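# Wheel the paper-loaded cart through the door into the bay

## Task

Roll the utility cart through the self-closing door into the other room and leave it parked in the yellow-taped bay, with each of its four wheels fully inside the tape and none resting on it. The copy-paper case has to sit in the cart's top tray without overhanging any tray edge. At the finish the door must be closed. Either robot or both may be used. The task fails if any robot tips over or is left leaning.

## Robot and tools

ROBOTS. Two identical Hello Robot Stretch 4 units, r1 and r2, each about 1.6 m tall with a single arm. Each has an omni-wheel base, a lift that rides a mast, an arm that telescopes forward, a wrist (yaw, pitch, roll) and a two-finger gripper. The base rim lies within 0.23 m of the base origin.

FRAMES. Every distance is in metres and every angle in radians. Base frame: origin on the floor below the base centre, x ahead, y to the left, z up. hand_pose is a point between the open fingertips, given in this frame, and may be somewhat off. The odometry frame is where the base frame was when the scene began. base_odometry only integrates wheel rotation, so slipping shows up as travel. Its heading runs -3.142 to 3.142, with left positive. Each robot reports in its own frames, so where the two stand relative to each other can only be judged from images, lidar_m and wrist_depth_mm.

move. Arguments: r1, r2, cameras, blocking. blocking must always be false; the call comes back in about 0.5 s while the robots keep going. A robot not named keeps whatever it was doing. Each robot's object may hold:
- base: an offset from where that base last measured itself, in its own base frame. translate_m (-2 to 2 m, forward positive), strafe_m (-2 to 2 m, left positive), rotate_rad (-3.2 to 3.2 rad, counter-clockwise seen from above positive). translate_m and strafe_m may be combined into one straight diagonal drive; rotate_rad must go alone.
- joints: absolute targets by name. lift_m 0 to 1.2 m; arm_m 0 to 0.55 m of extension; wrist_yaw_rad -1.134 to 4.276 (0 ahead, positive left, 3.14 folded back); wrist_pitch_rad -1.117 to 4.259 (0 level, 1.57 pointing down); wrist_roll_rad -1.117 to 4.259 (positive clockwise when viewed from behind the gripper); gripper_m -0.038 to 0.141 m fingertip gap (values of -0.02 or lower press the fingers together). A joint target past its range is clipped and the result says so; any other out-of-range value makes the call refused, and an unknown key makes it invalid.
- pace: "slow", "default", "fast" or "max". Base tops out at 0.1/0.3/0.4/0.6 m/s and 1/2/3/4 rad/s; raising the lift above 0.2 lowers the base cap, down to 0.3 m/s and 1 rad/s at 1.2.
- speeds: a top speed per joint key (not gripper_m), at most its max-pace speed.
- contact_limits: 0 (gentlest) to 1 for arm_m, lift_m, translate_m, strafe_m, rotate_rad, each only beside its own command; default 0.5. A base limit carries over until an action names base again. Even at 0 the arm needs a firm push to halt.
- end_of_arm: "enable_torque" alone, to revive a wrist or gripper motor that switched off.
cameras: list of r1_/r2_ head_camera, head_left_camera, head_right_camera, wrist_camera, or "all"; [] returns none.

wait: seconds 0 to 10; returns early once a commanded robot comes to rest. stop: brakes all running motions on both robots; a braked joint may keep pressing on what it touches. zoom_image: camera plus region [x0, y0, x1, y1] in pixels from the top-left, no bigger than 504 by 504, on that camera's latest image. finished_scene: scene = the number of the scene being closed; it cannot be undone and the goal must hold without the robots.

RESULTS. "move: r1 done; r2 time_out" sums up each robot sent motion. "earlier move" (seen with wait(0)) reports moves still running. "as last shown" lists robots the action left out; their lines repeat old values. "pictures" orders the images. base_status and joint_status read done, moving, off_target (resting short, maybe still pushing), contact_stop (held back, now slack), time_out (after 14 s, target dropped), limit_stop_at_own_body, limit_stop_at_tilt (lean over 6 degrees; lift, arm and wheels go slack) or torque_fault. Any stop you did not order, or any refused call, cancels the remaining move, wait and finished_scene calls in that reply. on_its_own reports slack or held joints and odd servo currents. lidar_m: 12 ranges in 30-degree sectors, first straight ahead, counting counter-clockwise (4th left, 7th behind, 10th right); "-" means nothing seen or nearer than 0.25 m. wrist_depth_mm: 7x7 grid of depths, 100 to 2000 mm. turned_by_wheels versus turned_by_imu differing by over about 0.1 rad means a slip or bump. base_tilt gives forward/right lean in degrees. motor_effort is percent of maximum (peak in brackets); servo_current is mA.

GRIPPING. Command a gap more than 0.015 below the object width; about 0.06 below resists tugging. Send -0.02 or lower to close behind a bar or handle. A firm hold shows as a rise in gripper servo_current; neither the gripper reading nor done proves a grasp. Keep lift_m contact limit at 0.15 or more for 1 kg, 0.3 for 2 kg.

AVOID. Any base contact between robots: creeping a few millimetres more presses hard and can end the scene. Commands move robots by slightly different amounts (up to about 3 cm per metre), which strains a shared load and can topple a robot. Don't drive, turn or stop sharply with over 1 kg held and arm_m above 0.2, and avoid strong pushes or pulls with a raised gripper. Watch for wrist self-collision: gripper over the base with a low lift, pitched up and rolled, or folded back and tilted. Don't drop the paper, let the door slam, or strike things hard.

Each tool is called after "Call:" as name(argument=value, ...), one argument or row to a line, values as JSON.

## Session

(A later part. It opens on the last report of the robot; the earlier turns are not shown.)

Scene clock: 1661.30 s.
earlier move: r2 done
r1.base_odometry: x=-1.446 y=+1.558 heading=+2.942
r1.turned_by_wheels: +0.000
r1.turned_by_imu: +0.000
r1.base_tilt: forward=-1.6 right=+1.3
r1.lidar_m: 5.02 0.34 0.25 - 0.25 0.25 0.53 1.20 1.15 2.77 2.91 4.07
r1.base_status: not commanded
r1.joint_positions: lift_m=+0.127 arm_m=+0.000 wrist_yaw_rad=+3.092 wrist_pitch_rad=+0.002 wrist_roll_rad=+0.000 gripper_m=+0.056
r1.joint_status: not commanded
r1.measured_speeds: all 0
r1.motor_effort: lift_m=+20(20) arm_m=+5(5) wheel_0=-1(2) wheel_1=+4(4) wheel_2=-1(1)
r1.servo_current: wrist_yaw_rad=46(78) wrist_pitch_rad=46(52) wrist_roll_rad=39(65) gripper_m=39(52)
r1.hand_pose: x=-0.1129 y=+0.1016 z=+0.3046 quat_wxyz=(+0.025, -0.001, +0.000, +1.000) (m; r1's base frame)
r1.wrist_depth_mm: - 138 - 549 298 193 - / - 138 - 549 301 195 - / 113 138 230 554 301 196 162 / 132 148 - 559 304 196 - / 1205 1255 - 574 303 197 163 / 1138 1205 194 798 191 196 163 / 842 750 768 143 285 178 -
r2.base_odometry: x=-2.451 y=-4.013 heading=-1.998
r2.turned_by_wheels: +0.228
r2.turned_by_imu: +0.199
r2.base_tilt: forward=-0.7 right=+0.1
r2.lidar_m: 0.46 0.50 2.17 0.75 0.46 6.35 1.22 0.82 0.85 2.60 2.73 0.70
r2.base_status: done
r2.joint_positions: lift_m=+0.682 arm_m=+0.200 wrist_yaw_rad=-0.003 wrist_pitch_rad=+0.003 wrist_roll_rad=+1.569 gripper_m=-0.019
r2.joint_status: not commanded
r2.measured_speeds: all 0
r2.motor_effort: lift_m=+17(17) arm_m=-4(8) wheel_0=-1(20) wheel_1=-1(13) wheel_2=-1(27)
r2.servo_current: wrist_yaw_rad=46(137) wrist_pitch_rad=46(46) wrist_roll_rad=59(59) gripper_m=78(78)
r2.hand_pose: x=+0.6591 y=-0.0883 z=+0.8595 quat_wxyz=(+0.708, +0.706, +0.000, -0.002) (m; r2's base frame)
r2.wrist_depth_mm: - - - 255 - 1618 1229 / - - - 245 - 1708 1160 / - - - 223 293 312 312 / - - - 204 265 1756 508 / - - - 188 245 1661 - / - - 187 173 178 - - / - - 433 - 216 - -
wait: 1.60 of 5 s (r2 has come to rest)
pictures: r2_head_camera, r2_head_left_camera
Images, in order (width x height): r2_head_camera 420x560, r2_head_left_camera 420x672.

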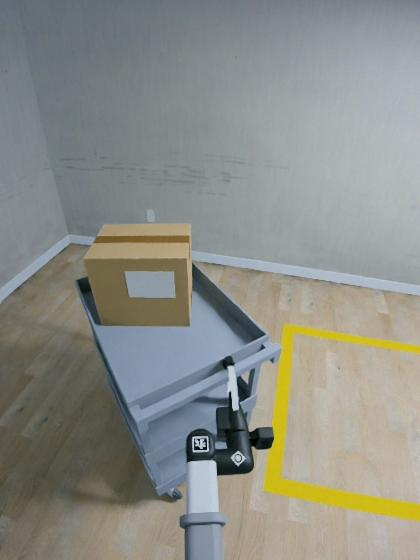

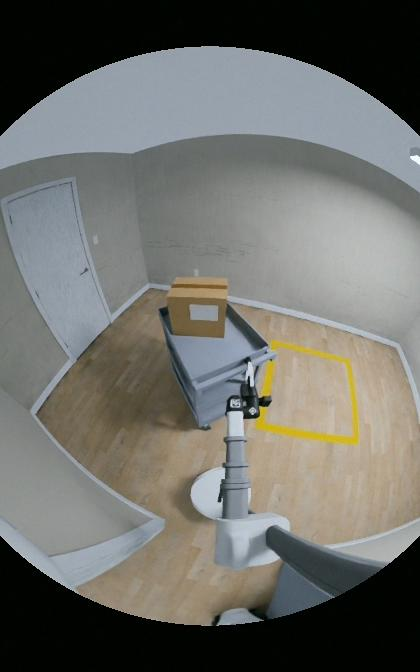

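Call:
move(
  r2={"base":{"translate_m":0.0,"strafe_m":-0.6},"pace":"slow"},
  blocking=false,
  cameras=[],
)

Call:
wait(
  seconds=8,
  cameras=[],
)

Call:
move(
  r2={"base":{"rotate_rad":0.35},"pace":"slow"},
  blocking=false,
  cameras=[],
)

Call:
wait(
  seconds=5,
  cameras=["r2_head_camera","r2_head_left_camera"],
)

Scene clock: 1670.40 s.
move: r2 moving
r1: as last shown
r1.lidar_m: 5.00 0.33 0.25 - 0.25 0.25 0.54 1.19 1.20 2.76 2.92 4.09
r1.servo_current: wrist_yaw_rad=33(65) wrist_pitch_rad=39(52) wrist_roll_rad=46(59) gripper_m=46(46)
r1.wrist_depth_mm: - 138 - 544 296 193 - / - 138 - 549 300 195 - / 113 138 231 549 301 196 162 / 132 148 - 554 303 196 - / 1182 1281 - 564 304 196 163 / 1182 1205 194 788 191 196 163 / 854 768 750 143 283 179 -
r2.base_odometry: x=-2.464 y=-4.007 heading=-1.997
r2.turned_by_wheels: +0.000
r2.turned_by_imu: +0.001
r2.base_tilt: forward=-0.7 right=+0.0
r2.lidar_m: 0.48 0.48 2.15 0.75 0.50 6.37 1.21 0.82 0.86 2.58 2.68 0.71
r2.base_status: translate_m moving; strafe_m moving
r2.joint_positions: lift_m=+0.682 arm_m=+0.200 wrist_yaw_rad=+0.002 wrist_pitch_rad=+0.003 wrist_roll_rad=+1.569 gripper_m=-0.019
r2.joint_status: not commanded
r2.measured_speeds: translate_m=+0.000 strafe_m=-0.057 rotate_rad=+0.003 lift_m=+0.000 arm_m=+0.000 wrist_yaw_rad=+0.022 wrist_pitch_rad=+0.000 wrist_roll_rad=+0.000
r2.motor_effort: lift_m=+17(17) arm_m=-4(5) wheel_0=+12(12) wheel_1=-6(8) wheel_2=+1(1)
r2.servo_current: wrist_yaw_rad=59(59) wrist_pitch_rad=33(46) wrist_roll_rad=46(59) gripper_m=72(78)
r2.hand_pose: x=+0.6595 y=-0.0868 z=+0.8595 quat_wxyz=(+0.708, +0.706, +0.002, +0.000) (m; r2's base frame)
r2.wrist_depth_mm: - - - 253 - 1661 1229 / - - - 242 - 1756 1182 / - - - 222 291 309 312 / - - - 204 264 1708 508 / - - - 189 246 1618 - / - - 188 174 178 - - / - - 433 - 217 - -
pictures: none
No camera images: "cameras" was empty.

Scene clock: 1677.03 s.
earlier move: r2 done
r1.base_odometry: x=-1.446 y=+1.558 heading=+2.942
r1.turned_by_wheels: +0.000
r1.turned_by_imu: +0.000
r1.base_tilt: forward=-1.6 right=+1.3
r1.lidar_m: 5.02 0.33 0.25 - 0.25 0.25 0.54 1.20 1.17 2.78 2.90 4.09
r1.base_status: not commanded
r1.joint_positions: lift_m=+0.127 arm_m=+0.000 wrist_yaw_rad=+3.092 wrist_pitch_rad=+0.002 wrist_roll_rad=+0.000 gripper_m=+0.056
r1.joint_status: not commanded
r1.measured_speeds: all 0
r1.motor_effort: lift_m=+20(20) arm_m=+5(5) wheel_0=-1(2) wheel_1=+4(4) wheel_2=-1(1)
r1.servo_current: wrist_yaw_rad=52(72) wrist_pitch_rad=46(52) wrist_roll_rad=52(65) gripper_m=46(52)
r1.hand_pose: x=-0.1129 y=+0.1016 z=+0.3046 quat_wxyz=(+0.025, -0.001, +0.000, +1.000) (m; r1's base frame)
r1.wrist_depth_mm: - 137 - 544 297 193 - / - 138 1921 549 300 195 - / 114 138 231 559 303 196 162 / 132 148 - 564 304 198 - / - - 1499 798 307 197 163 / 1182 1160 193 798 191 196 163 / 842 750 750 143 283 178 -
r2.base_odometry: x=-2.998 y=-3.765 heading=-1.997
r2.turned_by_wheels: +0.000
r2.turned_by_imu: +0.004
r2.base_tilt: forward=-0.6 right=+0.1
r2.lidar_m: 0.39 0.41 2.71 1.07 1.03 1.26 0.58 0.70 1.29 2.03 2.45 2.22
r2.base_status: done
r2.joint_positions: lift_m=+0.682 arm_m=+0.200 wrist_yaw_rad=+0.007 wrist_pitch_rad=+0.003 wrist_roll_rad=+1.569 gripper_m=-0.019
r2.joint_status: not commanded
r2.measured_speeds: all 0
r2.motor_effort: lift_m=+17(17) arm_m=-4(5) wheel_0=+7(16) wheel_1=-4(8) wheel_2=+2(4)
r2.servo_current: wrist_yaw_rad=59(65) wrist_pitch_rad=39(52) wrist_roll_rad=46(65) gripper_m=72(85)
r2.hand_pose: x=+0.6600 y=-0.0853 z=+0.8595 quat_wxyz=(+0.708, +0.706, +0.004, +0.002) (m; r2's base frame)
r2.wrist_depth_mm: - - - - - 1537 1138 / - - - - - 1618 1182 / - - - 298 - 1756 1255 / - - - 241 332 347 345 / - - - 191 267 1708 1182 / - - 189 163 180 1661 488 / - - - - 204 517 -
wait: 6.63 of 8 s (r2 has come to rest)
pictures: none
No camera images: "cameras" was empty.

Scene clock: 1677.53 s.
move: r2 moving
r1: as last shown
r1.lidar_m: 5.01 0.31 0.25 - 0.25 0.25 0.56 1.22 1.19 2.77 2.90 4.09
r1.servo_current: wrist_yaw_rad=39(65) wrist_pitch_rad=39(46) wrist_roll_rad=78(78) gripper_m=46(46)
r1.wrist_depth_mm: - 137 - 549 297 193 - / - 138 1921 549 301 195 - / 113 138 230 549 303 196 162 / 132 148 - 564 303 196 - / 1983 - 1537 778 304 197 163 / 1205 1182 193 788 190 197 163 / 854 759 750 143 283 179 -
r2.base_odometry: x=-2.998 y=-3.765 heading=-1.875
r2.turned_by_wheels: +0.122
r2.turned_by_imu: +0.114
r2.base_tilt: forward=-0.7 right=+0.1
r2.lidar_m: 0.41 0.47 2.71 1.05 1.14 1.26 0.60 0.75 1.68 2.06 2.41 0.73
r2.base_status: rotate_rad moving
r2.joint_positions: lift_m=+0.682 arm_m=+0.200 wrist_yaw_rad=-0.017 wrist_pitch_rad=+0.003 wrist_roll_rad=+1.569 gripper_m=-0.019
r2.joint_status: not commanded
r2.measured_speeds: translate_m=+0.004 strafe_m=-0.002 rotate_rad=+0.485 lift_m=+0.000 arm_m=-0.001 wrist_yaw_rad=-0.027 wrist_pitch_rad=+0.000 wrist_roll_rad=+0.000
r2.motor_effort: lift_m=+17(17) arm_m=+1(4) wheel_0=-18(21) wheel_1=-12(13) wheel_2=-23(23)
r2.servo_current: wrist_yaw_rad=98(98) wrist_pitch_rad=46(46) wrist_roll_rad=59(59) gripper_m=78(78)
r2.hand_pose: x=+0.6577 y=-0.0924 z=+0.8595 quat_wxyz=(+0.708, +0.706, -0.005, -0.007) (m; r2's base frame)
r2.wrist_depth_mm: - - - - - 1576 1182 / - - - - - 1576 1229 / - - - 282 - 1661 1255 / - - - 214 325 342 340 / - - - 180 253 1708 1281 / - - 186 150 180 1576 500 / - - - - 197 - -
pictures: none
No camera images: "cameras" was empty.

Scene clock: 1678.77 s.
earlier move: r2 done
r1.base_odometry: x=-1.446 y=+1.558 heading=+2.942
r1.turned_by_wheels: +0.000
r1.turned_by_imu: +0.000
r1.base_tilt: forward=-1.6 right=+1.2
r1.lidar_m: 5.02 0.33 0.25 - 0.25 0.25 0.55 1.23 1.18 2.77 2.91 4.09
r1.base_status: not commanded
r1.joint_positions: lift_m=+0.127 arm_m=+0.000 wrist_yaw_rad=+3.092 wrist_pitch_rad=+0.002 wrist_roll_rad=+0.000 gripper_m=+0.056
r1.joint_status: not commanded
r1.measured_speeds: all 0
r1.motor_effort: lift_m=+20(20) arm_m=+5(5) wheel_0=-2(2) wheel_1=+4(4) wheel_2=-1(1)
r1.servo_current: wrist_yaw_rad=59(65) wrist_pitch_rad=39(46) wrist_roll_rad=46(78) gripper_m=39(46)
r1.hand_pose: x=-0.1129 y=+0.1016 z=+0.3046 quat_wxyz=(+0.025, -0.001, +0.000, +1.000) (m; r1's base frame)
r1.wrist_depth_mm: - 138 - 544 296 193 - / - 138 1983 554 303 195 - / 114 138 231 559 301 196 162 / 132 148 - 559 304 197 - / 1863 1921 1537 788 306 197 163 / 1182 1205 194 798 191 196 163 / 842 750 759 143 285 178 -
r2.base_odometry: x=-2.997 y=-3.765 heading=-1.647
r2.turned_by_wheels: +0.228
r2.turned_by_imu: +0.216
r2.base_tilt: forward=-0.7 right=+0.1
r2.lidar_m: 0.48 0.49 1.57 1.03 4.44 0.58 0.61 0.97 2.01 2.19 2.25 0.70
r2.base_status: done
r2.joint_positions: lift_m=+0.682 arm_m=+0.200 wrist_yaw_rad=+0.003 wrist_pitch_rad=+0.003 wrist_roll_rad=+1.569 gripper_m=-0.019
r2.joint_status: not commanded
r2.measured_speeds: all 0
r2.motor_effort: lift_m=+17(17) arm_m=-4(8) wheel_0=+2(23) wheel_1=-2(13) wheel_2=+1(24)
r2.servo_current: wrist_yaw_rad=59(117) wrist_pitch_rad=46(46) wrist_roll_rad=46(59) gripper_m=78(85)
r2.hand_pose: x=+0.6596 y=-0.0866 z=+0.8595 quat_wxyz=(+0.708, +0.706, +0.002, +0.000) (m; r2's base frame)
r2.wrist_depth_mm: - - - - - 1618 1182 / - - - 247 - 1708 1182 / - - - 226 296 306 309 / - - - 206 267 1708 1205 / - - - 186 242 1708 - / - - 189 173 178 - - / - 442 424 - 216 - -
wait: 1.23 of 5 s (r2 has come to rest)
pictures: r2_head_camera, r2_head_left_camera
Images, in order (width x height): r2_head_camera 420x560, r2_head_left_camera 420x672.

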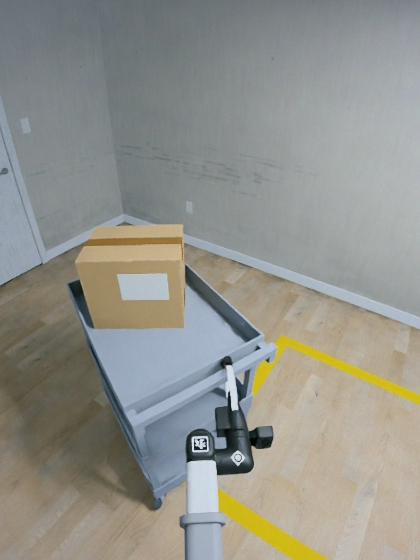

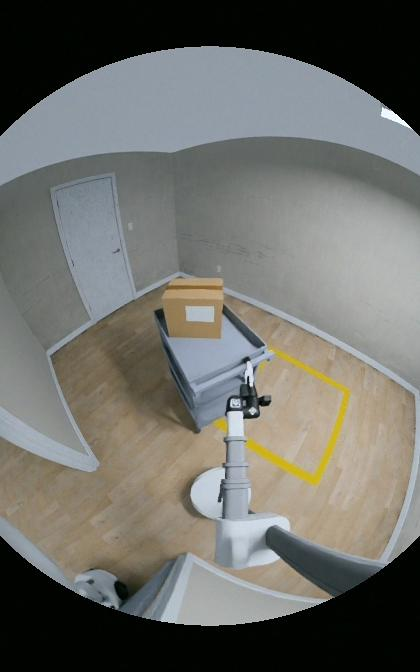

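Call:
move(
  blocking=false,
  r2={"base":{"strafe_m":-0.5},"pace":"slow"},
  cameras=[],
)

Call:
wait(
  seconds=7,
  cameras=["r2_head_camera"],
)

Call:
move(
  blocking=false,
  r2={"base":{"rotate_rad":0.35},"pace":"slow"},
  cameras=[],
)

Call:
wait(
  seconds=4,
  cameras=["r2_head_camera","r2_head_left_camera","r2_head_right_camera"],
)

Scene clock: 1700.77 s.
move: r2 moving
r1: as last shown
r1.base_tilt: forward=-1.6 right=+1.3
r1.lidar_m: 5.03 0.33 0.25 - 0.25 0.25 0.54 1.22 1.17 2.76 2.90 4.05
r1.motor_effort: lift_m=+20(20) arm_m=+5(5) wheel_0=-1(2) wheel_1=+4(4) wheel_2=-1(1)
r1.servo_current: wrist_yaw_rad=39(52) wrist_pitch_rad=39(46) wrist_roll_rad=59(59) gripper_m=39(46)
r1.wrist_depth_mm: - 137 - 549 294 193 - / - 138 1983 554 300 196 - / 114 138 230 549 301 196 162 / 132 148 - 559 304 196 - / 1921 1983 1499 768 304 198 163 / 1182 1205 194 788 191 197 163 / 842 759 750 143 282 178 -
r2.base_odometry: x=-3.012 y=-3.764 heading=-1.646
r2.turned_by_wheels: +0.001
r2.turned_by_imu: +0.001
r2.base_tilt: forward=-0.7 right=+0.0
r2.lidar_m: 0.47 0.48 1.63 1.03 4.48 0.57 0.63 0.98 2.00 2.20 2.28 0.71
r2.base_status: strafe_m moving
r2.joint_positions: lift_m=+0.682 arm_m=+0.200 wrist_yaw_rad=+0.005 wrist_pitch_rad=+0.003 wrist_roll_rad=+1.569 gripper_m=-0.019
r2.joint_status: not commanded
r2.measured_speeds: translate_m=+0.000 strafe_m=-0.056 rotate_rad=-0.001 lift_m=+0.000 arm_m=+0.000 wrist_yaw_rad=+0.022 wrist_pitch_rad=+0.000 wrist_roll_rad=+0.000
r2.motor_effort: lift_m=+17(17) arm_m=-4(4) wheel_0=+11(12) wheel_1=-5(8) wheel_2=+0(2)
r2.servo_current: wrist_yaw_rad=46(52) wrist_pitch_rad=39(46) wrist_roll_rad=39(59) gripper_m=72(78)
r2.hand_pose: x=+0.6598 y=-0.0859 z=+0.8595 quat_wxyz=(+0.708, +0.706, +0.003, +0.001) (m; r2's base frame)
r2.wrist_depth_mm: - - - - - 1576 1160 / - - - 246 - 1661 1182 / - - - 225 297 304 304 / - - - 206 266 1661 1182 / - - - 190 243 1756 - / - - 189 174 179 - - / - - 427 - 216 - -
pictures: none
No camera images: "cameras" was empty.

Scene clock: 1706.40 s.
earlier move: r2 done
r1.base_odometry: x=-1.446 y=+1.558 heading=+2.942
r1.turned_by_wheels: +0.000
r1.turned_by_imu: +0.000
r1.base_tilt: forward=-1.6 right=+1.3
r1.lidar_m: 5.01 0.36 0.25 - 0.25 0.25 0.54 1.23 1.17 2.77 2.92 4.10
r1.base_status: not commanded
r1.joint_positions: lift_m=+0.127 arm_m=+0.000 wrist_yaw_rad=+3.092 wrist_pitch_rad=+0.002 wrist_roll_rad=+0.000 gripper_m=+0.056
r1.joint_status: not commanded
r1.measured_speeds: all 0
r1.motor_effort: lift_m=+20(20) arm_m=+5(5) wheel_0=-1(2) wheel_1=+4(4) wheel_2=-1(1)
r1.servo_current: wrist_yaw_rad=65(65) wrist_pitch_rad=46(52) wrist_roll_rad=39(72) gripper_m=39(46)
r1.hand_pose: x=-0.1129 y=+0.1016 z=+0.3046 quat_wxyz=(+0.025, -0.001, +0.000, +1.000) (m; r1's base frame)
r1.wrist_depth_mm: - 137 - 544 297 194 - / - 138 - 549 301 196 - / 113 138 230 554 301 196 162 / 132 148 - 564 304 196 - / - - - 564 304 196 163 / 1182 1205 194 798 191 198 163 / 842 759 759 143 283 179 -
r2.base_odometry: x=-3.496 y=-3.727 heading=-1.646
r2.turned_by_wheels: +0.000
r2.turned_by_imu: +0.004
r2.base_tilt: forward=-0.7 right=+0.1
r2.lidar_m: 0.40 0.40 2.38 1.54 0.88 0.86 0.98 1.47 1.64 1.78 1.96 1.93
r2.base_status: done
r2.joint_positions: lift_m=+0.682 arm_m=+0.200 wrist_yaw_rad=+0.008 wrist_pitch_rad=+0.003 wrist_roll_rad=+1.569 gripper_m=-0.019
r2.joint_status: not commanded
r2.measured_speeds: all 0
r2.motor_effort: lift_m=+17(17) arm_m=-4(5) wheel_0=+10(18) wheel_1=+0(8) wheel_2=+1(3)
r2.servo_current: wrist_yaw_rad=59(72) wrist_pitch_rad=39(52) wrist_roll_rad=39(65) gripper_m=78(85)
r2.hand_pose: x=+0.6600 y=-0.0850 z=+0.8595 quat_wxyz=(+0.708, +0.706, +0.004, +0.002) (m; r2's base frame)
r2.wrist_depth_mm: - - - - - 1430 1160 / - - - - - 1499 1182 / - - - 303 - 1661 1182 / - - - 256 327 1537 1098 / - - - 202 287 1618 1182 / - - 189 167 181 1618 1229 / - - - - 198 1430 492
wait: 5.63 of 7 s (r2 has come to rest)
pictures: r2_head_camera
Images, in order (width x height): r2_head_camera 420x560.

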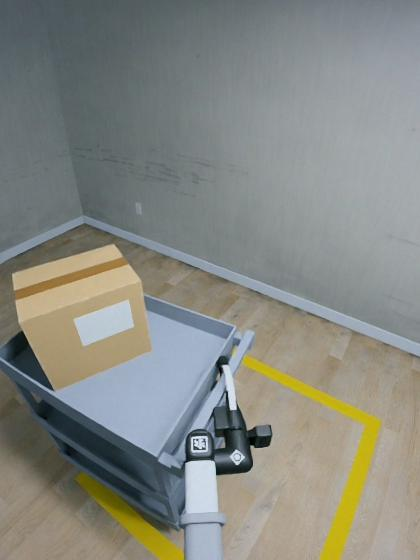

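Scene clock: 1706.90 s.
move: r2 moving
r1: as last shown
r1.lidar_m: 5.02 0.34 0.25 - 0.25 0.25 0.51 1.26 1.20 2.77 2.91 4.09
r1.motor_effort: lift_m=+20(20) arm_m=+5(5) wheel_0=-1(1) wheel_1=+4(4) wheel_2=-1(1)
r1.servo_current: wrist_yaw_rad=72(72) wrist_pitch_rad=52(52) wrist_roll_rad=52(65) gripper_m=46(46)
r1.wrist_depth_mm: - 137 - 544 296 193 - / - 138 - 549 301 196 - / 113 138 230 554 303 196 161 / 132 148 - 559 303 196 - / 1983 - - 569 304 196 163 / 1182 1229 193 798 191 197 163 / 854 750 759 143 285 178 -
r2.base_odometry: x=-3.496 y=-3.727 heading=-1.524
r2.turned_by_wheels: +0.123
r2.turned_by_imu: +0.118
r2.base_tilt: forward=-0.7 right=+0.1
r2.lidar_m: 0.39 0.42 1.82 1.54 0.86 0.87 1.02 1.62 1.63 1.90 1.94 0.70
r2.base_status: rotate_rad moving
r2.joint_positions: lift_m=+0.682 arm_m=+0.200 wrist_yaw_rad=-0.010 wrist_pitch_rad=+0.003 wrist_roll_rad=+1.569 gripper_m=-0.019
r2.joint_status: not commanded
r2.measured_speeds: translate_m=-0.002 strafe_m=-0.002 rotate_rad=+0.486 lift_m=+0.000 arm_m=+0.000 wrist_yaw_rad=-0.074 wrist_pitch_rad=+0.000 wrist_roll_rad=+0.000
r2.motor_effort: lift_m=+17(17) arm_m=-2(4) wheel_0=-13(15) wheel_1=-10(11) wheel_2=-16(16)
r2.servo_current: wrist_yaw_rad=59(65) wrist_pitch_rad=39(46) wrist_roll_rad=52(52) gripper_m=78(78)
r2.hand_pose: x=+0.6584 y=-0.0903 z=+0.8595 quat_wxyz=(+0.708, +0.706, -0.003, -0.004) (m; r2's base frame)
r2.wrist_depth_mm: - - - - - 1430 1182 / - - - - - 1537 1182 / - - - 290 - 1661 1229 / - - - 232 322 334 1078 / - - - 182 258 1756 1160 / - - 187 151 180 1618 484 / - - - - 197 - -
pictures: none
No camera images: "cameras" was empty.

Scene clock: 1708.13 s.
earlier move: r2 done
r1.base_odometry: x=-1.446 y=+1.558 heading=+2.942
r1.turned_by_wheels: +0.000
r1.turned_by_imu: +0.000
r1.base_tilt: forward=-1.6 right=+1.3
r1.lidar_m: 5.02 0.33 0.25 - 0.25 0.25 0.54 1.22 1.17 2.77 2.92 4.12
r1.base_status: not commanded
r1.joint_positions: lift_m=+0.127 arm_m=+0.000 wrist_yaw_rad=+3.092 wrist_pitch_rad=+0.002 wrist_roll_rad=+0.000 gripper_m=+0.056
r1.joint_status: not commanded
r1.measured_speeds: all 0
r1.motor_effort: lift_m=+20(20) arm_m=+5(5) wheel_0=-2(2) wheel_1=+4(4) wheel_2=-1(1)
r1.servo_current: wrist_yaw_rad=46(72) wrist_pitch_rad=46(52) wrist_roll_rad=52(65) gripper_m=46(46)
r1.hand_pose: x=-0.1129 y=+0.1016 z=+0.3046 quat_wxyz=(+0.025, -0.001, +0.000, +1.000) (m; r1's base frame)
r1.wrist_depth_mm: - 138 - 544 296 193 - / - 138 - 549 300 195 - / 113 138 230 559 301 196 162 / 132 148 - 559 303 196 - / 1983 - - 559 304 198 163 / 1205 1205 194 798 191 198 163 / 842 750 741 143 285 179 -
r2.base_odometry: x=-3.495 y=-3.727 heading=-1.296
r2.turned_by_wheels: +0.228
r2.turned_by_imu: +0.216
r2.base_tilt: forward=-0.6 right=+0.1
r2.lidar_m: 0.50 0.49 1.55 4.20 0.87 0.91 1.21 1.61 1.67 1.99 1.93 0.69
r2.base_status: done
r2.joint_positions: lift_m=+0.682 arm_m=+0.200 wrist_yaw_rad=+0.003 wrist_pitch_rad=+0.003 wrist_roll_rad=+1.569 gripper_m=-0.019
r2.joint_status: not commanded
r2.measured_speeds: all 0
r2.motor_effort: lift_m=+17(17) arm_m=-4(7) wheel_0=+5(20) wheel_1=-1(13) wheel_2=+4(25)
r2.servo_current: wrist_yaw_rad=59(111) wrist_pitch_rad=46(46) wrist_roll_rad=52(59) gripper_m=78(78)
r2.hand_pose: x=+0.6596 y=-0.0865 z=+0.8595 quat_wxyz=(+0.708, +0.706, +0.002, +0.000) (m; r2's base frame)
r2.wrist_depth_mm: - - - - - 1618 1160 / - - - 240 - 1661 1205 / - - - 221 291 298 298 / - - - 204 264 1708 1205 / - - - 186 245 1708 - / - - 189 174 179 - - / - - 427 - 216 - -
wait: 1.23 of 4 s (r2 has come to rest)
pictures: r2_head_camera, r2_head_left_camera, r2_head_right_camera
Images, in order (width x height): r2_head_camera 420x560, r2_head_left_camera 420x672, r2_head_right_camera 420x672.

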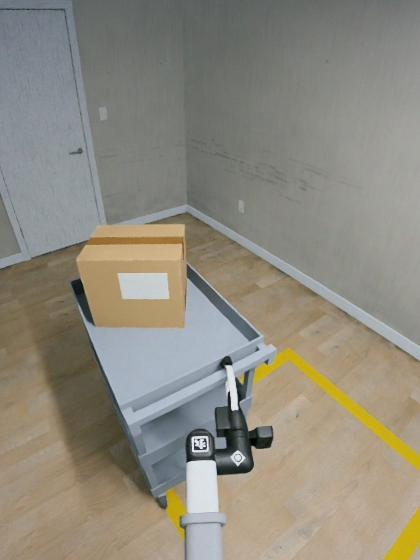

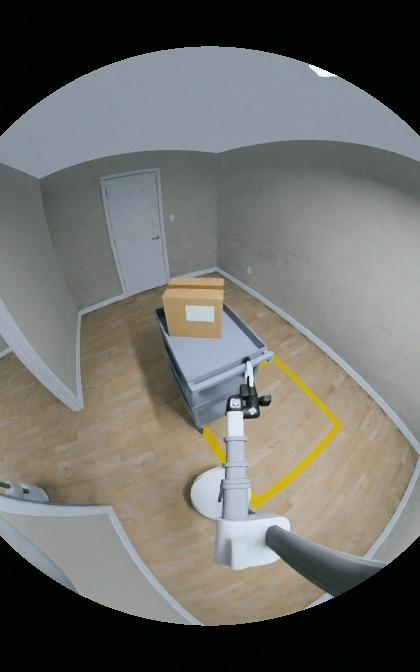

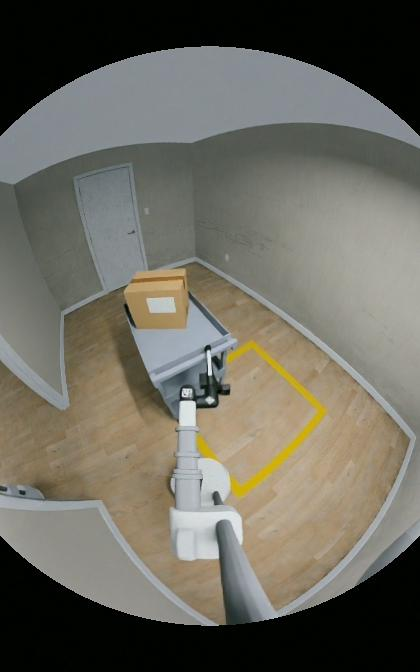

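Call:
move(
  blocking=false,
  r2={"base":{"translate_m":-0.4,"strafe_m":-0.45},"pace":"slow"},
  cameras=[],
)

Call:
wait(
  seconds=9,
  cameras=["r2_head_camera","r2_head_left_camera"],
)

Scene clock: 1722.13 s.
move: r2 moving
r1: as last shown
r1.base_tilt: forward=-1.6 right=+1.2
r1.lidar_m: 5.02 0.35 0.25 - 0.25 0.25 0.52 1.24 1.18 2.77 2.91 4.07
r1.motor_effort: lift_m=+20(20) arm_m=+4(5) wheel_0=-1(2) wheel_1=+4(4) wheel_2=-1(1)
r1.servo_current: wrist_yaw_rad=65(65) wrist_pitch_rad=39(46) wrist_roll_rad=59(65) gripper_m=46(46)
r1.wrist_depth_mm: - 137 - 539 297 194 - / - 138 - 554 301 195 - / 113 138 230 554 303 196 162 / 132 148 - 559 303 198 - / 1983 - - 569 304 197 163 / 1182 1182 194 798 190 197 163 / 842 750 759 143 283 178 -
r2.base_odometry: x=-3.507 y=-3.722 heading=-1.294
r2.turned_by_wheels: +0.001
r2.turned_by_imu: +0.002
r2.base_tilt: forward=-0.7 right=+0.1
r2.lidar_m: 0.49 0.49 1.55 4.25 0.87 0.89 1.20 1.62 1.64 2.06 1.92 0.69
r2.base_status: translate_m moving; strafe_m moving
r2.joint_positions: lift_m=+0.682 arm_m=+0.200 wrist_yaw_rad=+0.003 wrist_pitch_rad=+0.003 wrist_roll_rad=+1.569 gripper_m=-0.019
r2.joint_status: not commanded
r2.measured_speeds: translate_m=-0.034 strafe_m=-0.038 rotate_rad=+0.003 lift_m=+0.000 arm_m=+0.000 wrist_yaw_rad=+0.000 wrist_pitch_rad=+0.000 wrist_roll_rad=+0.000
r2.motor_effort: lift_m=+17(17) arm_m=-4(5) wheel_0=+8(11) wheel_1=-6(8) wheel_2=+12(13)
r2.servo_current: wrist_yaw_rad=46(59) wrist_pitch_rad=39(46) wrist_roll_rad=33(59) gripper_m=72(78)
r2.hand_pose: x=+0.6596 y=-0.0865 z=+0.8595 quat_wxyz=(+0.708, +0.706, +0.002, +0.000) (m; r2's base frame)
r2.wrist_depth_mm: - - - - - 1661 1182 / - - - 238 - 1708 1182 / - - - 220 290 298 298 / - - - 204 265 1708 1182 / - - - 189 245 1756 - / - - 186 174 179 - - / - - 430 - 217 - -
pictures: none
No camera images: "cameras" was empty.

Scene clock: 1728.90 s.
earlier move: r2 done
r1.base_odometry: x=-1.446 y=+1.558 heading=+2.942
r1.turned_by_wheels: +0.000
r1.turned_by_imu: +0.000
r1.base_tilt: forward=-1.6 right=+1.3
r1.lidar_m: 5.02 0.34 0.25 - 0.25 0.25 0.54 1.22 1.16 2.77 2.89 4.10
r1.base_status: not commanded
r1.joint_positions: lift_m=+0.127 arm_m=+0.000 wrist_yaw_rad=+3.092 wrist_pitch_rad=+0.002 wrist_roll_rad=+0.000 gripper_m=+0.056
r1.joint_status: not commanded
r1.measured_speeds: all 0
r1.motor_effort: lift_m=+20(20) arm_m=+5(5) wheel_0=-1(2) wheel_1=+4(4) wheel_2=-1(1)
r1.servo_current: wrist_yaw_rad=59(78) wrist_pitch_rad=52(52) wrist_roll_rad=46(65) gripper_m=46(52)
r1.hand_pose: x=-0.1129 y=+0.1016 z=+0.3046 quat_wxyz=(+0.025, -0.001, +0.000, +1.000) (m; r1's base frame)
r1.wrist_depth_mm: - 137 - 549 297 194 - / - 138 - 554 303 195 - / 113 138 226 554 301 196 162 / 132 148 - 559 303 197 - / 1921 - - 569 303 197 163 / 1205 1229 193 788 191 197 163 / 842 759 759 143 285 178 -
r2.base_odometry: x=-4.037 y=-3.465 heading=-1.295
r2.turned_by_wheels: +0.000
r2.turned_by_imu: +0.002
r2.base_tilt: forward=-0.6 right=+0.1
r2.lidar_m: 0.45 0.44 2.11 1.12 1.01 1.05 1.12 1.05 1.09 1.44 1.76 0.73
r2.base_status: done
r2.joint_positions: lift_m=+0.682 arm_m=+0.200 wrist_yaw_rad=+0.005 wrist_pitch_rad=+0.003 wrist_roll_rad=+1.569 gripper_m=-0.019
r2.joint_status: not commanded
r2.measured_speeds: all 0
r2.motor_effort: lift_m=+17(17) arm_m=-4(5) wheel_0=+5(15) wheel_1=-2(8) wheel_2=+7(16)
r2.servo_current: wrist_yaw_rad=52(72) wrist_pitch_rad=46(52) wrist_roll_rad=46(65) gripper_m=72(85)
r2.hand_pose: x=+0.6598 y=-0.0859 z=+0.8595 quat_wxyz=(+0.708, +0.706, +0.003, +0.001) (m; r2's base frame)
r2.wrist_depth_mm: - - - - - 1499 1182 / - - - 265 - 1661 1182 / - - - 266 320 1499 1118 / - - - 213 291 1499 1078 / - - - 189 252 1708 512 / - - 186 167 179 1618 - / - - 455 - 212 - -
wait: 6.77 of 9 s (r2 has come to rest)
pictures: r2_head_camera, r2_head_left_camera
Images, in order (width x height): r2_head_camera 420x560, r2_head_left_camera 420x672.

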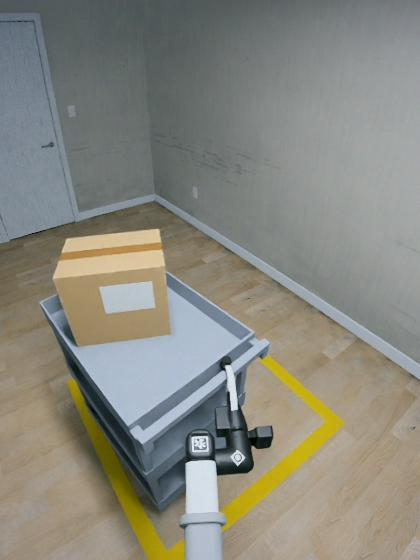

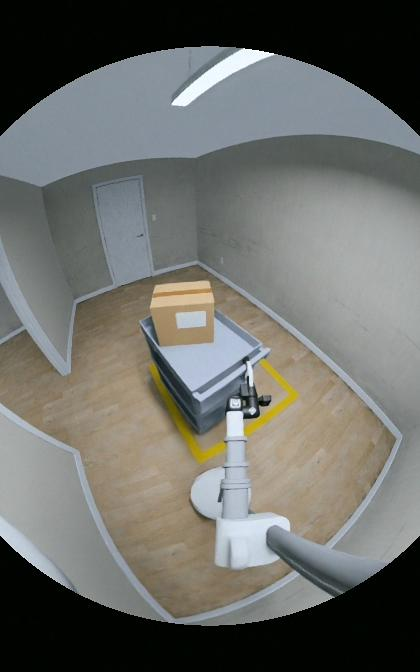

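Call:
move(
  blocking=false,
  r2={"base":{"translate_m":0.05,"strafe_m":-0.4},"pace":"slow"},
  cameras=[],
)

Call:
wait(
  seconds=7,
  cameras=["r2_head_camera","r2_head_left_camera"],
)

Scene clock: 1738.23 s.
move: r2 moving
r1: as last shown
r1.lidar_m: 5.01 0.33 0.25 - 0.25 0.25 0.53 1.21 1.18 2.76 2.89 4.09
r1.motor_effort: lift_m=+20(20) arm_m=+5(5) wheel_0=-2(2) wheel_1=+4(4) wheel_2=-1(1)
r1.servo_current: wrist_yaw_rad=33(72) wrist_pitch_rad=46(46) wrist_roll_rad=52(59) gripper_m=46(46)
r1.wrist_depth_mm: - 137 - 544 296 193 - / - 138 - 554 301 196 - / 113 139 229 554 304 196 162 / 132 148 - 559 303 197 - / 1983 - - 569 304 196 163 / 1205 1182 195 788 191 197 163 / 842 759 750 143 285 179 -
r2.base_odometry: x=-4.050 y=-3.470 heading=-1.294
r2.turned_by_wheels: +0.001
r2.turned_by_imu: +0.002
r2.base_tilt: forward=-0.7 right=+0.1
r2.lidar_m: 0.46 0.44 2.12 1.12 1.03 1.04 1.12 1.01 1.08 1.43 1.74 0.74
r2.base_status: translate_m moving; strafe_m moving
r2.joint_positions: lift_m=+0.682 arm_m=+0.200 wrist_yaw_rad=+0.005 wrist_pitch_rad=+0.003 wrist_roll_rad=+1.569 gripper_m=-0.019
r2.joint_status: not commanded
r2.measured_speeds: translate_m=+0.007 strafe_m=-0.053 rotate_rad=+0.003 lift_m=+0.000 arm_m=+0.000 wrist_yaw_rad=+0.005 wrist_pitch_rad=+0.000 wrist_roll_rad=+0.000
r2.motor_effort: lift_m=+17(17) arm_m=-4(5) wheel_0=+14(14) wheel_1=-6(6) wheel_2=-3(6)
r2.servo_current: wrist_yaw_rad=46(65) wrist_pitch_rad=39(46) wrist_roll_rad=46(59) gripper_m=72(78)
r2.hand_pose: x=+0.6598 y=-0.0859 z=+0.8595 quat_wxyz=(+0.708, +0.706, +0.003, +0.001) (m; r2's base frame)
r2.wrist_depth_mm: - - - - - 1499 1182 / - - - 266 - 1708 1182 / - - - 265 - 1464 1118 / - - - 213 291 1537 1060 / - - - 190 254 1708 508 / - - 189 168 181 1618 - / - - 459 - 212 - -
pictures: none
No camera images: "cameras" was empty.

Scene clock: 1742.97 s.
earlier move: r2 done
r1.base_odometry: x=-1.446 y=+1.558 heading=+2.942
r1.turned_by_wheels: +0.000
r1.turned_by_imu: +0.000
r1.base_tilt: forward=-1.6 right=+1.3
r1.lidar_m: 5.03 0.33 0.25 - 0.25 0.25 0.51 1.20 1.17 2.74 2.89 4.09
r1.base_status: not commanded
r1.joint_positions: lift_m=+0.127 arm_m=+0.000 wrist_yaw_rad=+3.092 wrist_pitch_rad=+0.002 wrist_roll_rad=+0.000 gripper_m=+0.056
r1.joint_status: not commanded
r1.measured_speeds: all 0
r1.motor_effort: lift_m=+20(20) arm_m=+4(5) wheel_0=-1(2) wheel_1=+4(4) wheel_2=-1(1)
r1.servo_current: wrist_yaw_rad=33(72) wrist_pitch_rad=33(52) wrist_roll_rad=46(65) gripper_m=39(46)
r1.hand_pose: x=-0.1129 y=+0.1016 z=+0.3046 quat_wxyz=(+0.025, -0.001, +0.000, +1.000) (m; r1's base frame)
r1.wrist_depth_mm: - 137 - 544 297 193 - / - 138 - 544 300 195 - / 113 138 230 554 300 196 162 / 132 148 - 559 304 196 - / 1863 - - 569 309 197 163 / 1160 1205 193 788 191 197 163 / 842 759 759 143 285 178 -
r2.base_odometry: x=-4.408 y=-3.622 heading=-1.295
r2.turned_by_wheels: -0.001
r2.turned_by_imu: +0.002
r2.base_tilt: forward=-0.7 right=+0.1
r2.lidar_m: 0.36 0.40 2.46 1.49 1.39 1.34 0.92 0.86 0.90 1.18 1.39 1.44
r2.base_status: done
r2.joint_positions: lift_m=+0.682 arm_m=+0.200 wrist_yaw_rad=+0.015 wrist_pitch_rad=+0.003 wrist_roll_rad=+1.569 gripper_m=-0.019
r2.joint_status: not commanded
r2.measured_speeds: all 0
r2.motor_effort: lift_m=+17(17) arm_m=-4(5) wheel_0=+6(19) wheel_1=-3(7) wheel_2=-6(7)
r2.servo_current: wrist_yaw_rad=78(104) wrist_pitch_rad=39(46) wrist_roll_rad=39(59) gripper_m=72(78)
r2.hand_pose: x=+0.6606 y=-0.0830 z=+0.8595 quat_wxyz=(+0.708, +0.706, +0.006, +0.004) (m; r2's base frame)
r2.wrist_depth_mm: - - - - - - 1138 / - - - - - 1397 1182 / - - - 296 - 1618 1182 / - - - 301 338 1499 1138 / - - - 202 287 1464 1205 / - - 190 167 182 1618 1205 / - - - - 198 1430 480
wait: 4.73 of 7 s (r2 has come to rest)
pictures: r2_head_camera, r2_head_left_camera
Images, in order (width x height): r2_head_camera 420x560, r2_head_left_camera 420x672.

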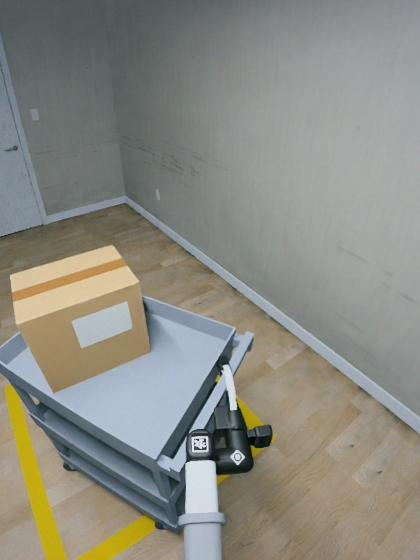

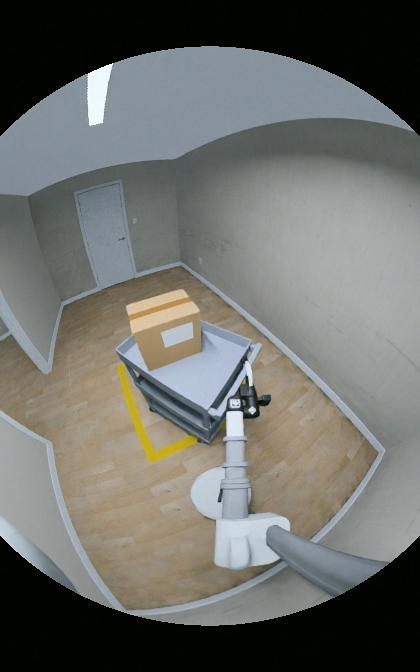

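Call:
move(
  blocking=false,
  r2={"base":{"translate_m":0.27,"strafe_m":0.1},"pace":"slow"},
  cameras=[],
)

Call:
wait(
  seconds=7,
  cameras=["r2_head_camera","r2_head_left_camera"],
)

Scene clock: 1750.57 s.
move: r2 moving
r1: as last shown
r1.lidar_m: 5.02 0.35 0.25 - 0.25 0.25 0.58 1.23 1.18 2.77 2.90 4.10
r1.motor_effort: lift_m=+20(20) arm_m=+5(5) wheel_0=-1(2) wheel_1=+4(4) wheel_2=-1(1)
r1.servo_current: wrist_yaw_rad=46(59) wrist_pitch_rad=46(46) wrist_roll_rad=46(65) gripper_m=39(46)
r1.wrist_depth_mm: - 138 - 544 298 193 - / - 138 - 549 301 195 - / 114 139 230 554 300 196 162 / 132 148 - 559 304 196 - / 1921 - - 569 304 196 163 / 1182 1205 194 798 191 197 163 / 842 750 750 143 285 178 -
r2.base_odometry: x=-4.401 y=-3.633 heading=-1.295
r2.turned_by_wheels: +0.000
r2.turned_by_imu: +0.001
r2.base_tilt: forward=-0.7 right=+0.1
r2.lidar_m: 0.36 0.38 2.43 1.49 1.38 1.37 0.94 0.87 0.91 1.23 1.39 1.45
r2.base_status: translate_m moving; strafe_m moving
r2.joint_positions: lift_m=+0.682 arm_m=+0.200 wrist_yaw_rad=+0.015 wrist_pitch_rad=+0.003 wrist_roll_rad=+1.569 gripper_m=-0.019
r2.joint_status: not commanded
r2.measured_speeds: translate_m=+0.048 strafe_m=+0.018 rotate_rad=+0.000 lift_m=+0.000 arm_m=+0.000 wrist_yaw_rad=+0.000 wrist_pitch_rad=+0.000 wrist_roll_rad=+0.000
r2.motor_effort: lift_m=+17(17) arm_m=-4(4) wheel_0=+4(10) wheel_1=+12(12) wheel_2=-11(12)
r2.servo_current: wrist_yaw_rad=98(98) wrist_pitch_rad=46(46) wrist_roll_rad=52(65) gripper_m=72(78)
r2.hand_pose: x=+0.6606 y=-0.0830 z=+0.8595 quat_wxyz=(+0.708, +0.706, +0.006, +0.004) (m; r2's base frame)
r2.wrist_depth_mm: - - - - - - 1138 / - - - - - 1366 1160 / - - - 297 - 1618 1160 / - - - 301 338 1499 1160 / - - - 202 287 1499 1205 / - - 189 167 182 1576 1229 / - - - - 198 1430 480
pictures: none
No camera images: "cameras" was empty.

Scene clock: 1754.17 s.
earlier move: r2 done
r1.base_odometry: x=-1.446 y=+1.558 heading=+2.942
r1.turned_by_wheels: +0.000
r1.turned_by_imu: +0.000
r1.base_tilt: forward=-1.6 right=+1.2
r1.lidar_m: 5.01 0.33 0.25 - 0.25 0.25 0.56 1.23 1.18 2.78 2.91 4.10
r1.base_status: not commanded
r1.joint_positions: lift_m=+0.127 arm_m=+0.000 wrist_yaw_rad=+3.092 wrist_pitch_rad=+0.002 wrist_roll_rad=+0.000 gripper_m=+0.056
r1.joint_status: not commanded
r1.measured_speeds: all 0
r1.motor_effort: lift_m=+20(20) arm_m=+5(5) wheel_0=-1(2) wheel_1=+4(4) wheel_2=-1(1)
r1.servo_current: wrist_yaw_rad=46(72) wrist_pitch_rad=39(52) wrist_roll_rad=59(65) gripper_m=39(52)
r1.hand_pose: x=-0.1129 y=+0.1016 z=+0.3046 quat_wxyz=(+0.025, -0.001, +0.000, +1.000) (m; r1's base frame)
r1.wrist_depth_mm: - 137 - 544 296 193 - / - 138 - 559 301 195 - / 114 138 230 559 303 196 162 / 132 148 - 559 304 196 - / 1921 - - 580 306 198 163 / 1182 1205 193 788 191 197 163 / 854 741 750 144 282 179 -
r2.base_odometry: x=-4.239 y=-3.855 heading=-1.295
r2.turned_by_wheels: -0.001
r2.turned_by_imu: -0.002
r2.base_tilt: forward=-0.7 right=+0.1
r2.lidar_m: 0.41 0.42 2.24 1.54 1.43 1.50 1.23 1.14 1.19 1.44 1.33 0.71
r2.base_status: done
r2.joint_positions: lift_m=+0.682 arm_m=+0.200 wrist_yaw_rad=-0.010 wrist_pitch_rad=+0.003 wrist_roll_rad=+1.569 gripper_m=-0.019
r2.joint_status: not commanded
r2.measured_speeds: all 0
r2.motor_effort: lift_m=+17(17) arm_m=-3(4) wheel_0=+1(10) wheel_1=+3(12) wheel_2=-7(17)
r2.servo_current: wrist_yaw_rad=59(98) wrist_pitch_rad=39(46) wrist_roll_rad=52(65) gripper_m=72(85)
r2.hand_pose: x=+0.6584 y=-0.0903 z=+0.8595 quat_wxyz=(+0.708, +0.706, -0.003, -0.005) (m; r2's base frame)
r2.wrist_depth_mm: - - - - - - 1078 / - - - 267 - - 1160 / - - - 257 312 1430 1182 / - - - 213 304 324 327 / - - - 191 252 1756 1205 / - - 188 164 181 1661 535 / - - 591 - 207 - -
wait: 3.60 of 7 s (r2 has come to rest)
pictures: r2_head_camera, r2_head_left_camera
Images, in order (width x height): r2_head_camera 420x560, r2_head_left_camera 420x672.

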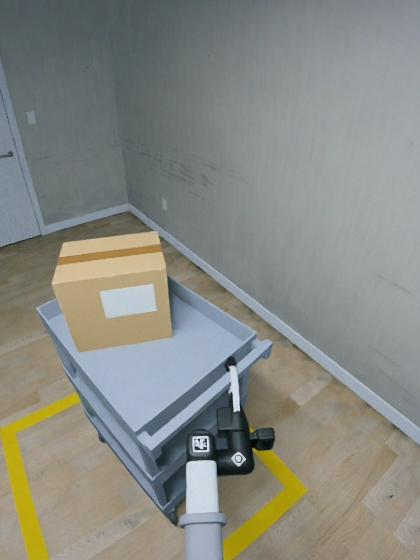

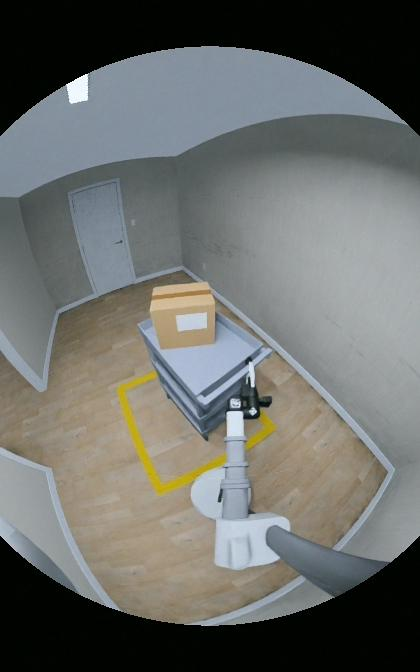

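Call:
move(
  blocking=false,
  r2={"base":{"translate_m":-0.15,"strafe_m":0.05},"pace":"slow"},
  cameras=[],
)

Call:
wait(
  seconds=7,
  cameras=["r2_head_camera","r2_head_left_camera","r2_head_right_camera"],
)

Scene clock: 1761.27 s.
move: r2 moving
r1: as last shown
r1.base_tilt: forward=-1.5 right=+1.2
r1.lidar_m: 5.03 0.36 0.25 - 0.25 0.25 0.52 1.22 1.16 2.76 2.93 4.09
r1.servo_current: wrist_yaw_rad=59(65) wrist_pitch_rad=39(46) wrist_roll_rad=52(52) gripper_m=46(46)
r1.wrist_depth_mm: - 137 - 544 296 193 - / - 138 - 554 300 195 - / 113 138 230 554 301 196 162 / 132 148 - 554 303 196 - / 1983 - - 564 304 197 163 / 1182 1205 194 798 191 196 163 / 842 750 750 143 283 178 -
r2.base_odometry: x=-4.238 y=-3.842 heading=-1.296
r2.turned_by_wheels: +0.000
r2.turned_by_imu: +0.000
r2.base_tilt: forward=-0.7 right=+0.1
r2.lidar_m: 0.41 0.42 2.26 1.54 1.41 1.48 1.22 1.15 1.19 1.43 1.34 0.74
r2.base_status: translate_m moving; strafe_m moving
r2.joint_positions: lift_m=+0.682 arm_m=+0.200 wrist_yaw_rad=-0.005 wrist_pitch_rad=+0.003 wrist_roll_rad=+1.569 gripper_m=-0.019
r2.joint_status: not commanded
r2.measured_speeds: translate_m=-0.048 strafe_m=+0.016 rotate_rad=+0.002 lift_m=+0.000 arm_m=+0.000 wrist_yaw_rad=+0.010 wrist_pitch_rad=+0.000 wrist_roll_rad=+0.000
r2.motor_effort: lift_m=+17(17) arm_m=-3(4) wheel_0=-9(13) wheel_1=-5(6) wheel_2=+8(8)
r2.servo_current: wrist_yaw_rad=46(78) wrist_pitch_rad=39(46) wrist_roll_rad=33(59) gripper_m=78(78)
r2.hand_pose: x=+0.6588 y=-0.0890 z=+0.8595 quat_wxyz=(+0.708, +0.706, -0.001, -0.003) (m; r2's base frame)
r2.wrist_depth_mm: - - - - - - 1078 / - - - 262 - 1281 1160 / - - - 253 312 1397 1182 / - - - 212 294 1397 1138 / - - - 192 251 1756 492 / - - 187 167 181 1576 - / - - 559 - 208 - -
pictures: none
No camera images: "cameras" was empty.

Scene clock: 1763.57 s.
earlier move: r2 done
r1.base_odometry: x=-1.446 y=+1.558 heading=+2.942
r1.turned_by_wheels: +0.000
r1.turned_by_imu: +0.000
r1.base_tilt: forward=-1.6 right=+1.3
r1.lidar_m: 5.01 0.32 0.25 - 0.25 0.25 0.56 1.24 1.18 2.76 2.89 4.10
r1.base_status: not commanded
r1.joint_positions: lift_m=+0.127 arm_m=+0.000 wrist_yaw_rad=+3.092 wrist_pitch_rad=+0.002 wrist_roll_rad=+0.000 gripper_m=+0.056
r1.joint_status: not commanded
r1.measured_speeds: all 0
r1.motor_effort: lift_m=+20(20) arm_m=+5(5) wheel_0=-1(2) wheel_1=+4(4) wheel_2=-1(1)
r1.servo_current: wrist_yaw_rad=46(72) wrist_pitch_rad=46(52) wrist_roll_rad=33(65) gripper_m=39(52)
r1.hand_pose: x=-0.1129 y=+0.1016 z=+0.3046 quat_wxyz=(+0.025, -0.001, +0.000, +1.000) (m; r1's base frame)
r1.wrist_depth_mm: - 138 - 544 297 193 - / - 138 - 549 300 195 - / 113 138 230 559 303 196 162 / 132 148 - 564 303 196 - / 1983 - - 569 306 198 163 / 1182 1182 194 788 191 197 163 / 831 759 759 143 283 178 -
r2.base_odometry: x=-4.231 y=-3.697 heading=-1.295
r2.turned_by_wheels: +0.001
r2.turned_by_imu: +0.001
r2.base_tilt: forward=-0.6 right=+0.0
r2.lidar_m: 0.47 0.49 2.27 1.40 1.33 1.35 1.13 1.05 1.08 1.45 1.46 0.69
r2.base_status: done
r2.joint_positions: lift_m=+0.682 arm_m=+0.200 wrist_yaw_rad=+0.005 wrist_pitch_rad=+0.003 wrist_roll_rad=+1.569 gripper_m=-0.019
r2.joint_status: not commanded
r2.measured_speeds: all 0
r2.motor_effort: lift_m=+17(17) arm_m=-3(4) wheel_0=-1(13) wheel_1=-3(8) wheel_2=+9(13)
r2.servo_current: wrist_yaw_rad=46(78) wrist_pitch_rad=39(52) wrist_roll_rad=46(59) gripper_m=72(78)
r2.hand_pose: x=+0.6597 y=-0.0861 z=+0.8595 quat_wxyz=(+0.708, +0.706, +0.003, +0.001) (m; r2's base frame)
r2.wrist_depth_mm: - - - - - - 1160 / - - - 235 - 1397 1160 / - - - 216 289 297 297 / - - - 203 263 1756 1205 / - - - 188 245 1708 - / - - 187 173 178 - - / - - 430 - 218 - -
wait: 2.30 of 7 s (r2 has come to rest)
pictures: r2_head_camera, r2_head_left_camera, r2_head_right_camera
Images, in order (width x height): r2_head_camera 420x560, r2_head_left_camera 420x672, r2_head_right_camera 420x672.

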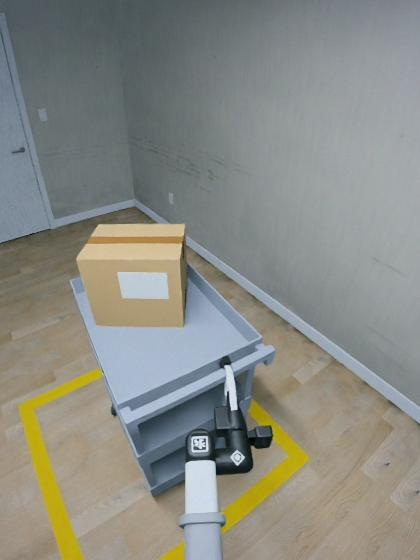

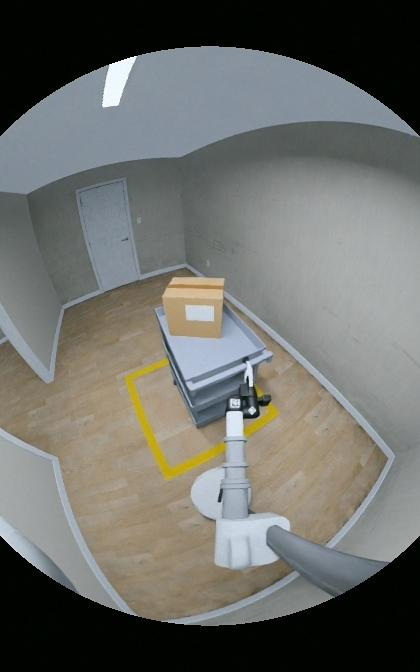

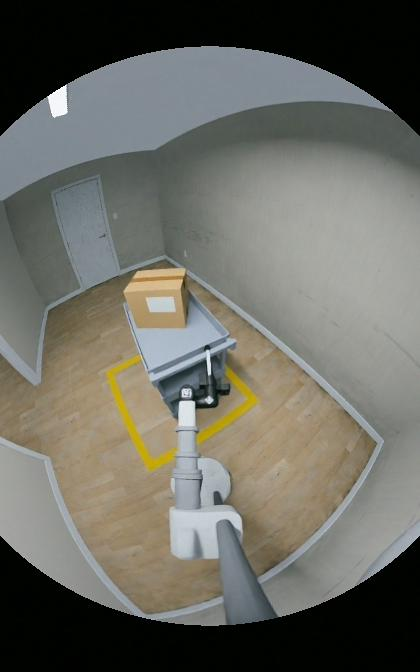

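Call:
move(
  blocking=false,
  r2={"base":{"translate_m":-0.14,"strafe_m":0.04},"pace":"slow"},
  cameras=[],
)

Call:
wait(
  seconds=7,
  cameras=["r2_head_camera","r2_head_left_camera","r2_head_right_camera"],
)

Scene clock: 1772.20 s.
move: r2 moving
r1: as last shown
r1.lidar_m: 5.02 0.31 0.25 - 0.25 0.25 0.53 1.23 1.19 2.76 2.93 4.11
r1.servo_current: wrist_yaw_rad=52(59) wrist_pitch_rad=39(46) wrist_roll_rad=46(59) gripper_m=33(46)
r1.wrist_depth_mm: - 138 - 539 296 194 - / - 138 - 554 301 195 - / 113 138 230 554 303 196 162 / 132 148 - 564 303 196 - / 1983 - - 569 304 197 163 / 1205 1205 193 788 191 197 163 / 842 750 759 143 283 178 -
r2.base_odometry: x=-4.231 y=-3.684 heading=-1.294
r2.turned_by_wheels: +0.001
r2.turned_by_imu: +0.001
r2.base_tilt: forward=-0.7 right=+0.1
r2.lidar_m: 0.50 0.49 2.28 1.37 1.30 1.38 1.12 1.04 1.09 1.43 1.48 0.68
r2.base_status: translate_m moving; strafe_m moving
r2.joint_positions: lift_m=+0.682 arm_m=+0.200 wrist_yaw_rad=+0.005 wrist_pitch_rad=+0.003 wrist_roll_rad=+1.569 gripper_m=-0.019
r2.joint_status: not commanded
r2.measured_speeds: translate_m=-0.049 strafe_m=+0.014 rotate_rad=-0.003 lift_m=+0.000 arm_m=+0.000 wrist_yaw_rad=+0.000 wrist_pitch_rad=+0.000 wrist_roll_rad=+0.000
r2.motor_effort: lift_m=+17(17) arm_m=-3(4) wheel_0=-4(5) wheel_1=-5(5) wheel_2=+15(15)
r2.servo_current: wrist_yaw_rad=59(65) wrist_pitch_rad=39(39) wrist_roll_rad=46(59) gripper_m=72(78)
r2.hand_pose: x=+0.6597 y=-0.0861 z=+0.8595 quat_wxyz=(+0.708, +0.706, +0.003, +0.001) (m; r2's base frame)
r2.wrist_depth_mm: - - - - - - 1160 / - - - 231 - 1430 1160 / - - - 213 285 297 296 / - - - 202 260 1808 1160 / - - - 188 244 1618 - / - - 187 174 179 - - / - - 433 - 218 - -
pictures: none
No camera images: "cameras" was empty.

Scene clock: 1774.40 s.
earlier move: r2 done
r1.base_odometry: x=-1.446 y=+1.558 heading=+2.942
r1.turned_by_wheels: +0.000
r1.turned_by_imu: +0.000
r1.base_tilt: forward=-1.6 right=+1.3
r1.lidar_m: 5.03 0.34 0.25 - 0.25 0.26 0.53 1.23 1.19 2.77 2.93 4.09
r1.base_status: not commanded
r1.joint_positions: lift_m=+0.127 arm_m=+0.000 wrist_yaw_rad=+3.092 wrist_pitch_rad=+0.002 wrist_roll_rad=+0.000 gripper_m=+0.056
r1.joint_status: not commanded
r1.measured_speeds: all 0
r1.motor_effort: lift_m=+20(20) arm_m=+5(5) wheel_0=-1(2) wheel_1=+4(4) wheel_2=-1(1)
r1.servo_current: wrist_yaw_rad=59(85) wrist_pitch_rad=33(52) wrist_roll_rad=46(65) gripper_m=46(46)
r1.hand_pose: x=-0.1129 y=+0.1016 z=+0.3046 quat_wxyz=(+0.025, -0.001, +0.000, +1.000) (m; r1's base frame)
r1.wrist_depth_mm: - 138 - 539 296 193 - / - 138 - 554 300 195 - / 114 138 230 559 303 196 162 / 132 148 - 559 304 197 - / 1921 - - 564 304 197 163 / 1205 1182 194 788 191 197 163 / 842 750 750 143 283 178 -
r2.base_odometry: x=-4.231 y=-3.552 heading=-1.295
r2.turned_by_wheels: +0.000
r2.turned_by_imu: +0.001
r2.base_tilt: forward=-0.7 right=+0.0
r2.lidar_m: 0.57 0.59 2.27 1.27 1.22 1.27 1.02 0.97 1.00 1.33 1.56 0.62
r2.base_status: done
r2.joint_positions: lift_m=+0.682 arm_m=+0.200 wrist_yaw_rad=+0.005 wrist_pitch_rad=+0.003 wrist_roll_rad=+1.569 gripper_m=-0.019
r2.joint_status: not commanded
r2.measured_speeds: all 0
r2.motor_effort: lift_m=+17(17) arm_m=-3(4) wheel_0=-2(7) wheel_1=-3(6) wheel_2=+9(16)
r2.servo_current: wrist_yaw_rad=59(65) wrist_pitch_rad=39(46) wrist_roll_rad=59(65) gripper_m=78(78)
r2.hand_pose: x=+0.6597 y=-0.0861 z=+0.8595 quat_wxyz=(+0.708, +0.706, +0.003, +0.001) (m; r2's base frame)
r2.wrist_depth_mm: - - - 193 193 1397 1182 / - - - 191 251 258 1060 / - - - 185 247 1576 535 / - - - 182 242 842 - / - - 508 180 237 820 - / - - 187 176 180 798 - / - - 508 - - 121 -
wait: 2.20 of 7 s (r2 has come to rest)
pictures: r2_head_camera, r2_head_left_camera, r2_head_right_camera
Images, in order (width x height): r2_head_camera 420x560, r2_head_left_camera 420x672, r2_head_right_camera 420x672.

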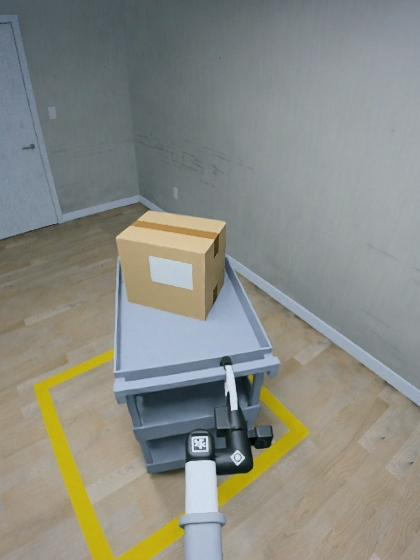

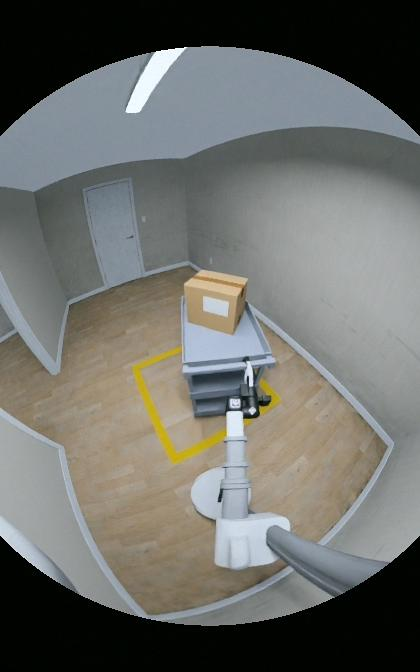

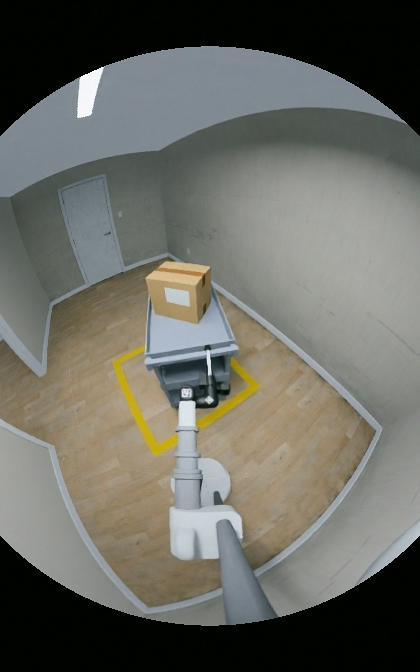

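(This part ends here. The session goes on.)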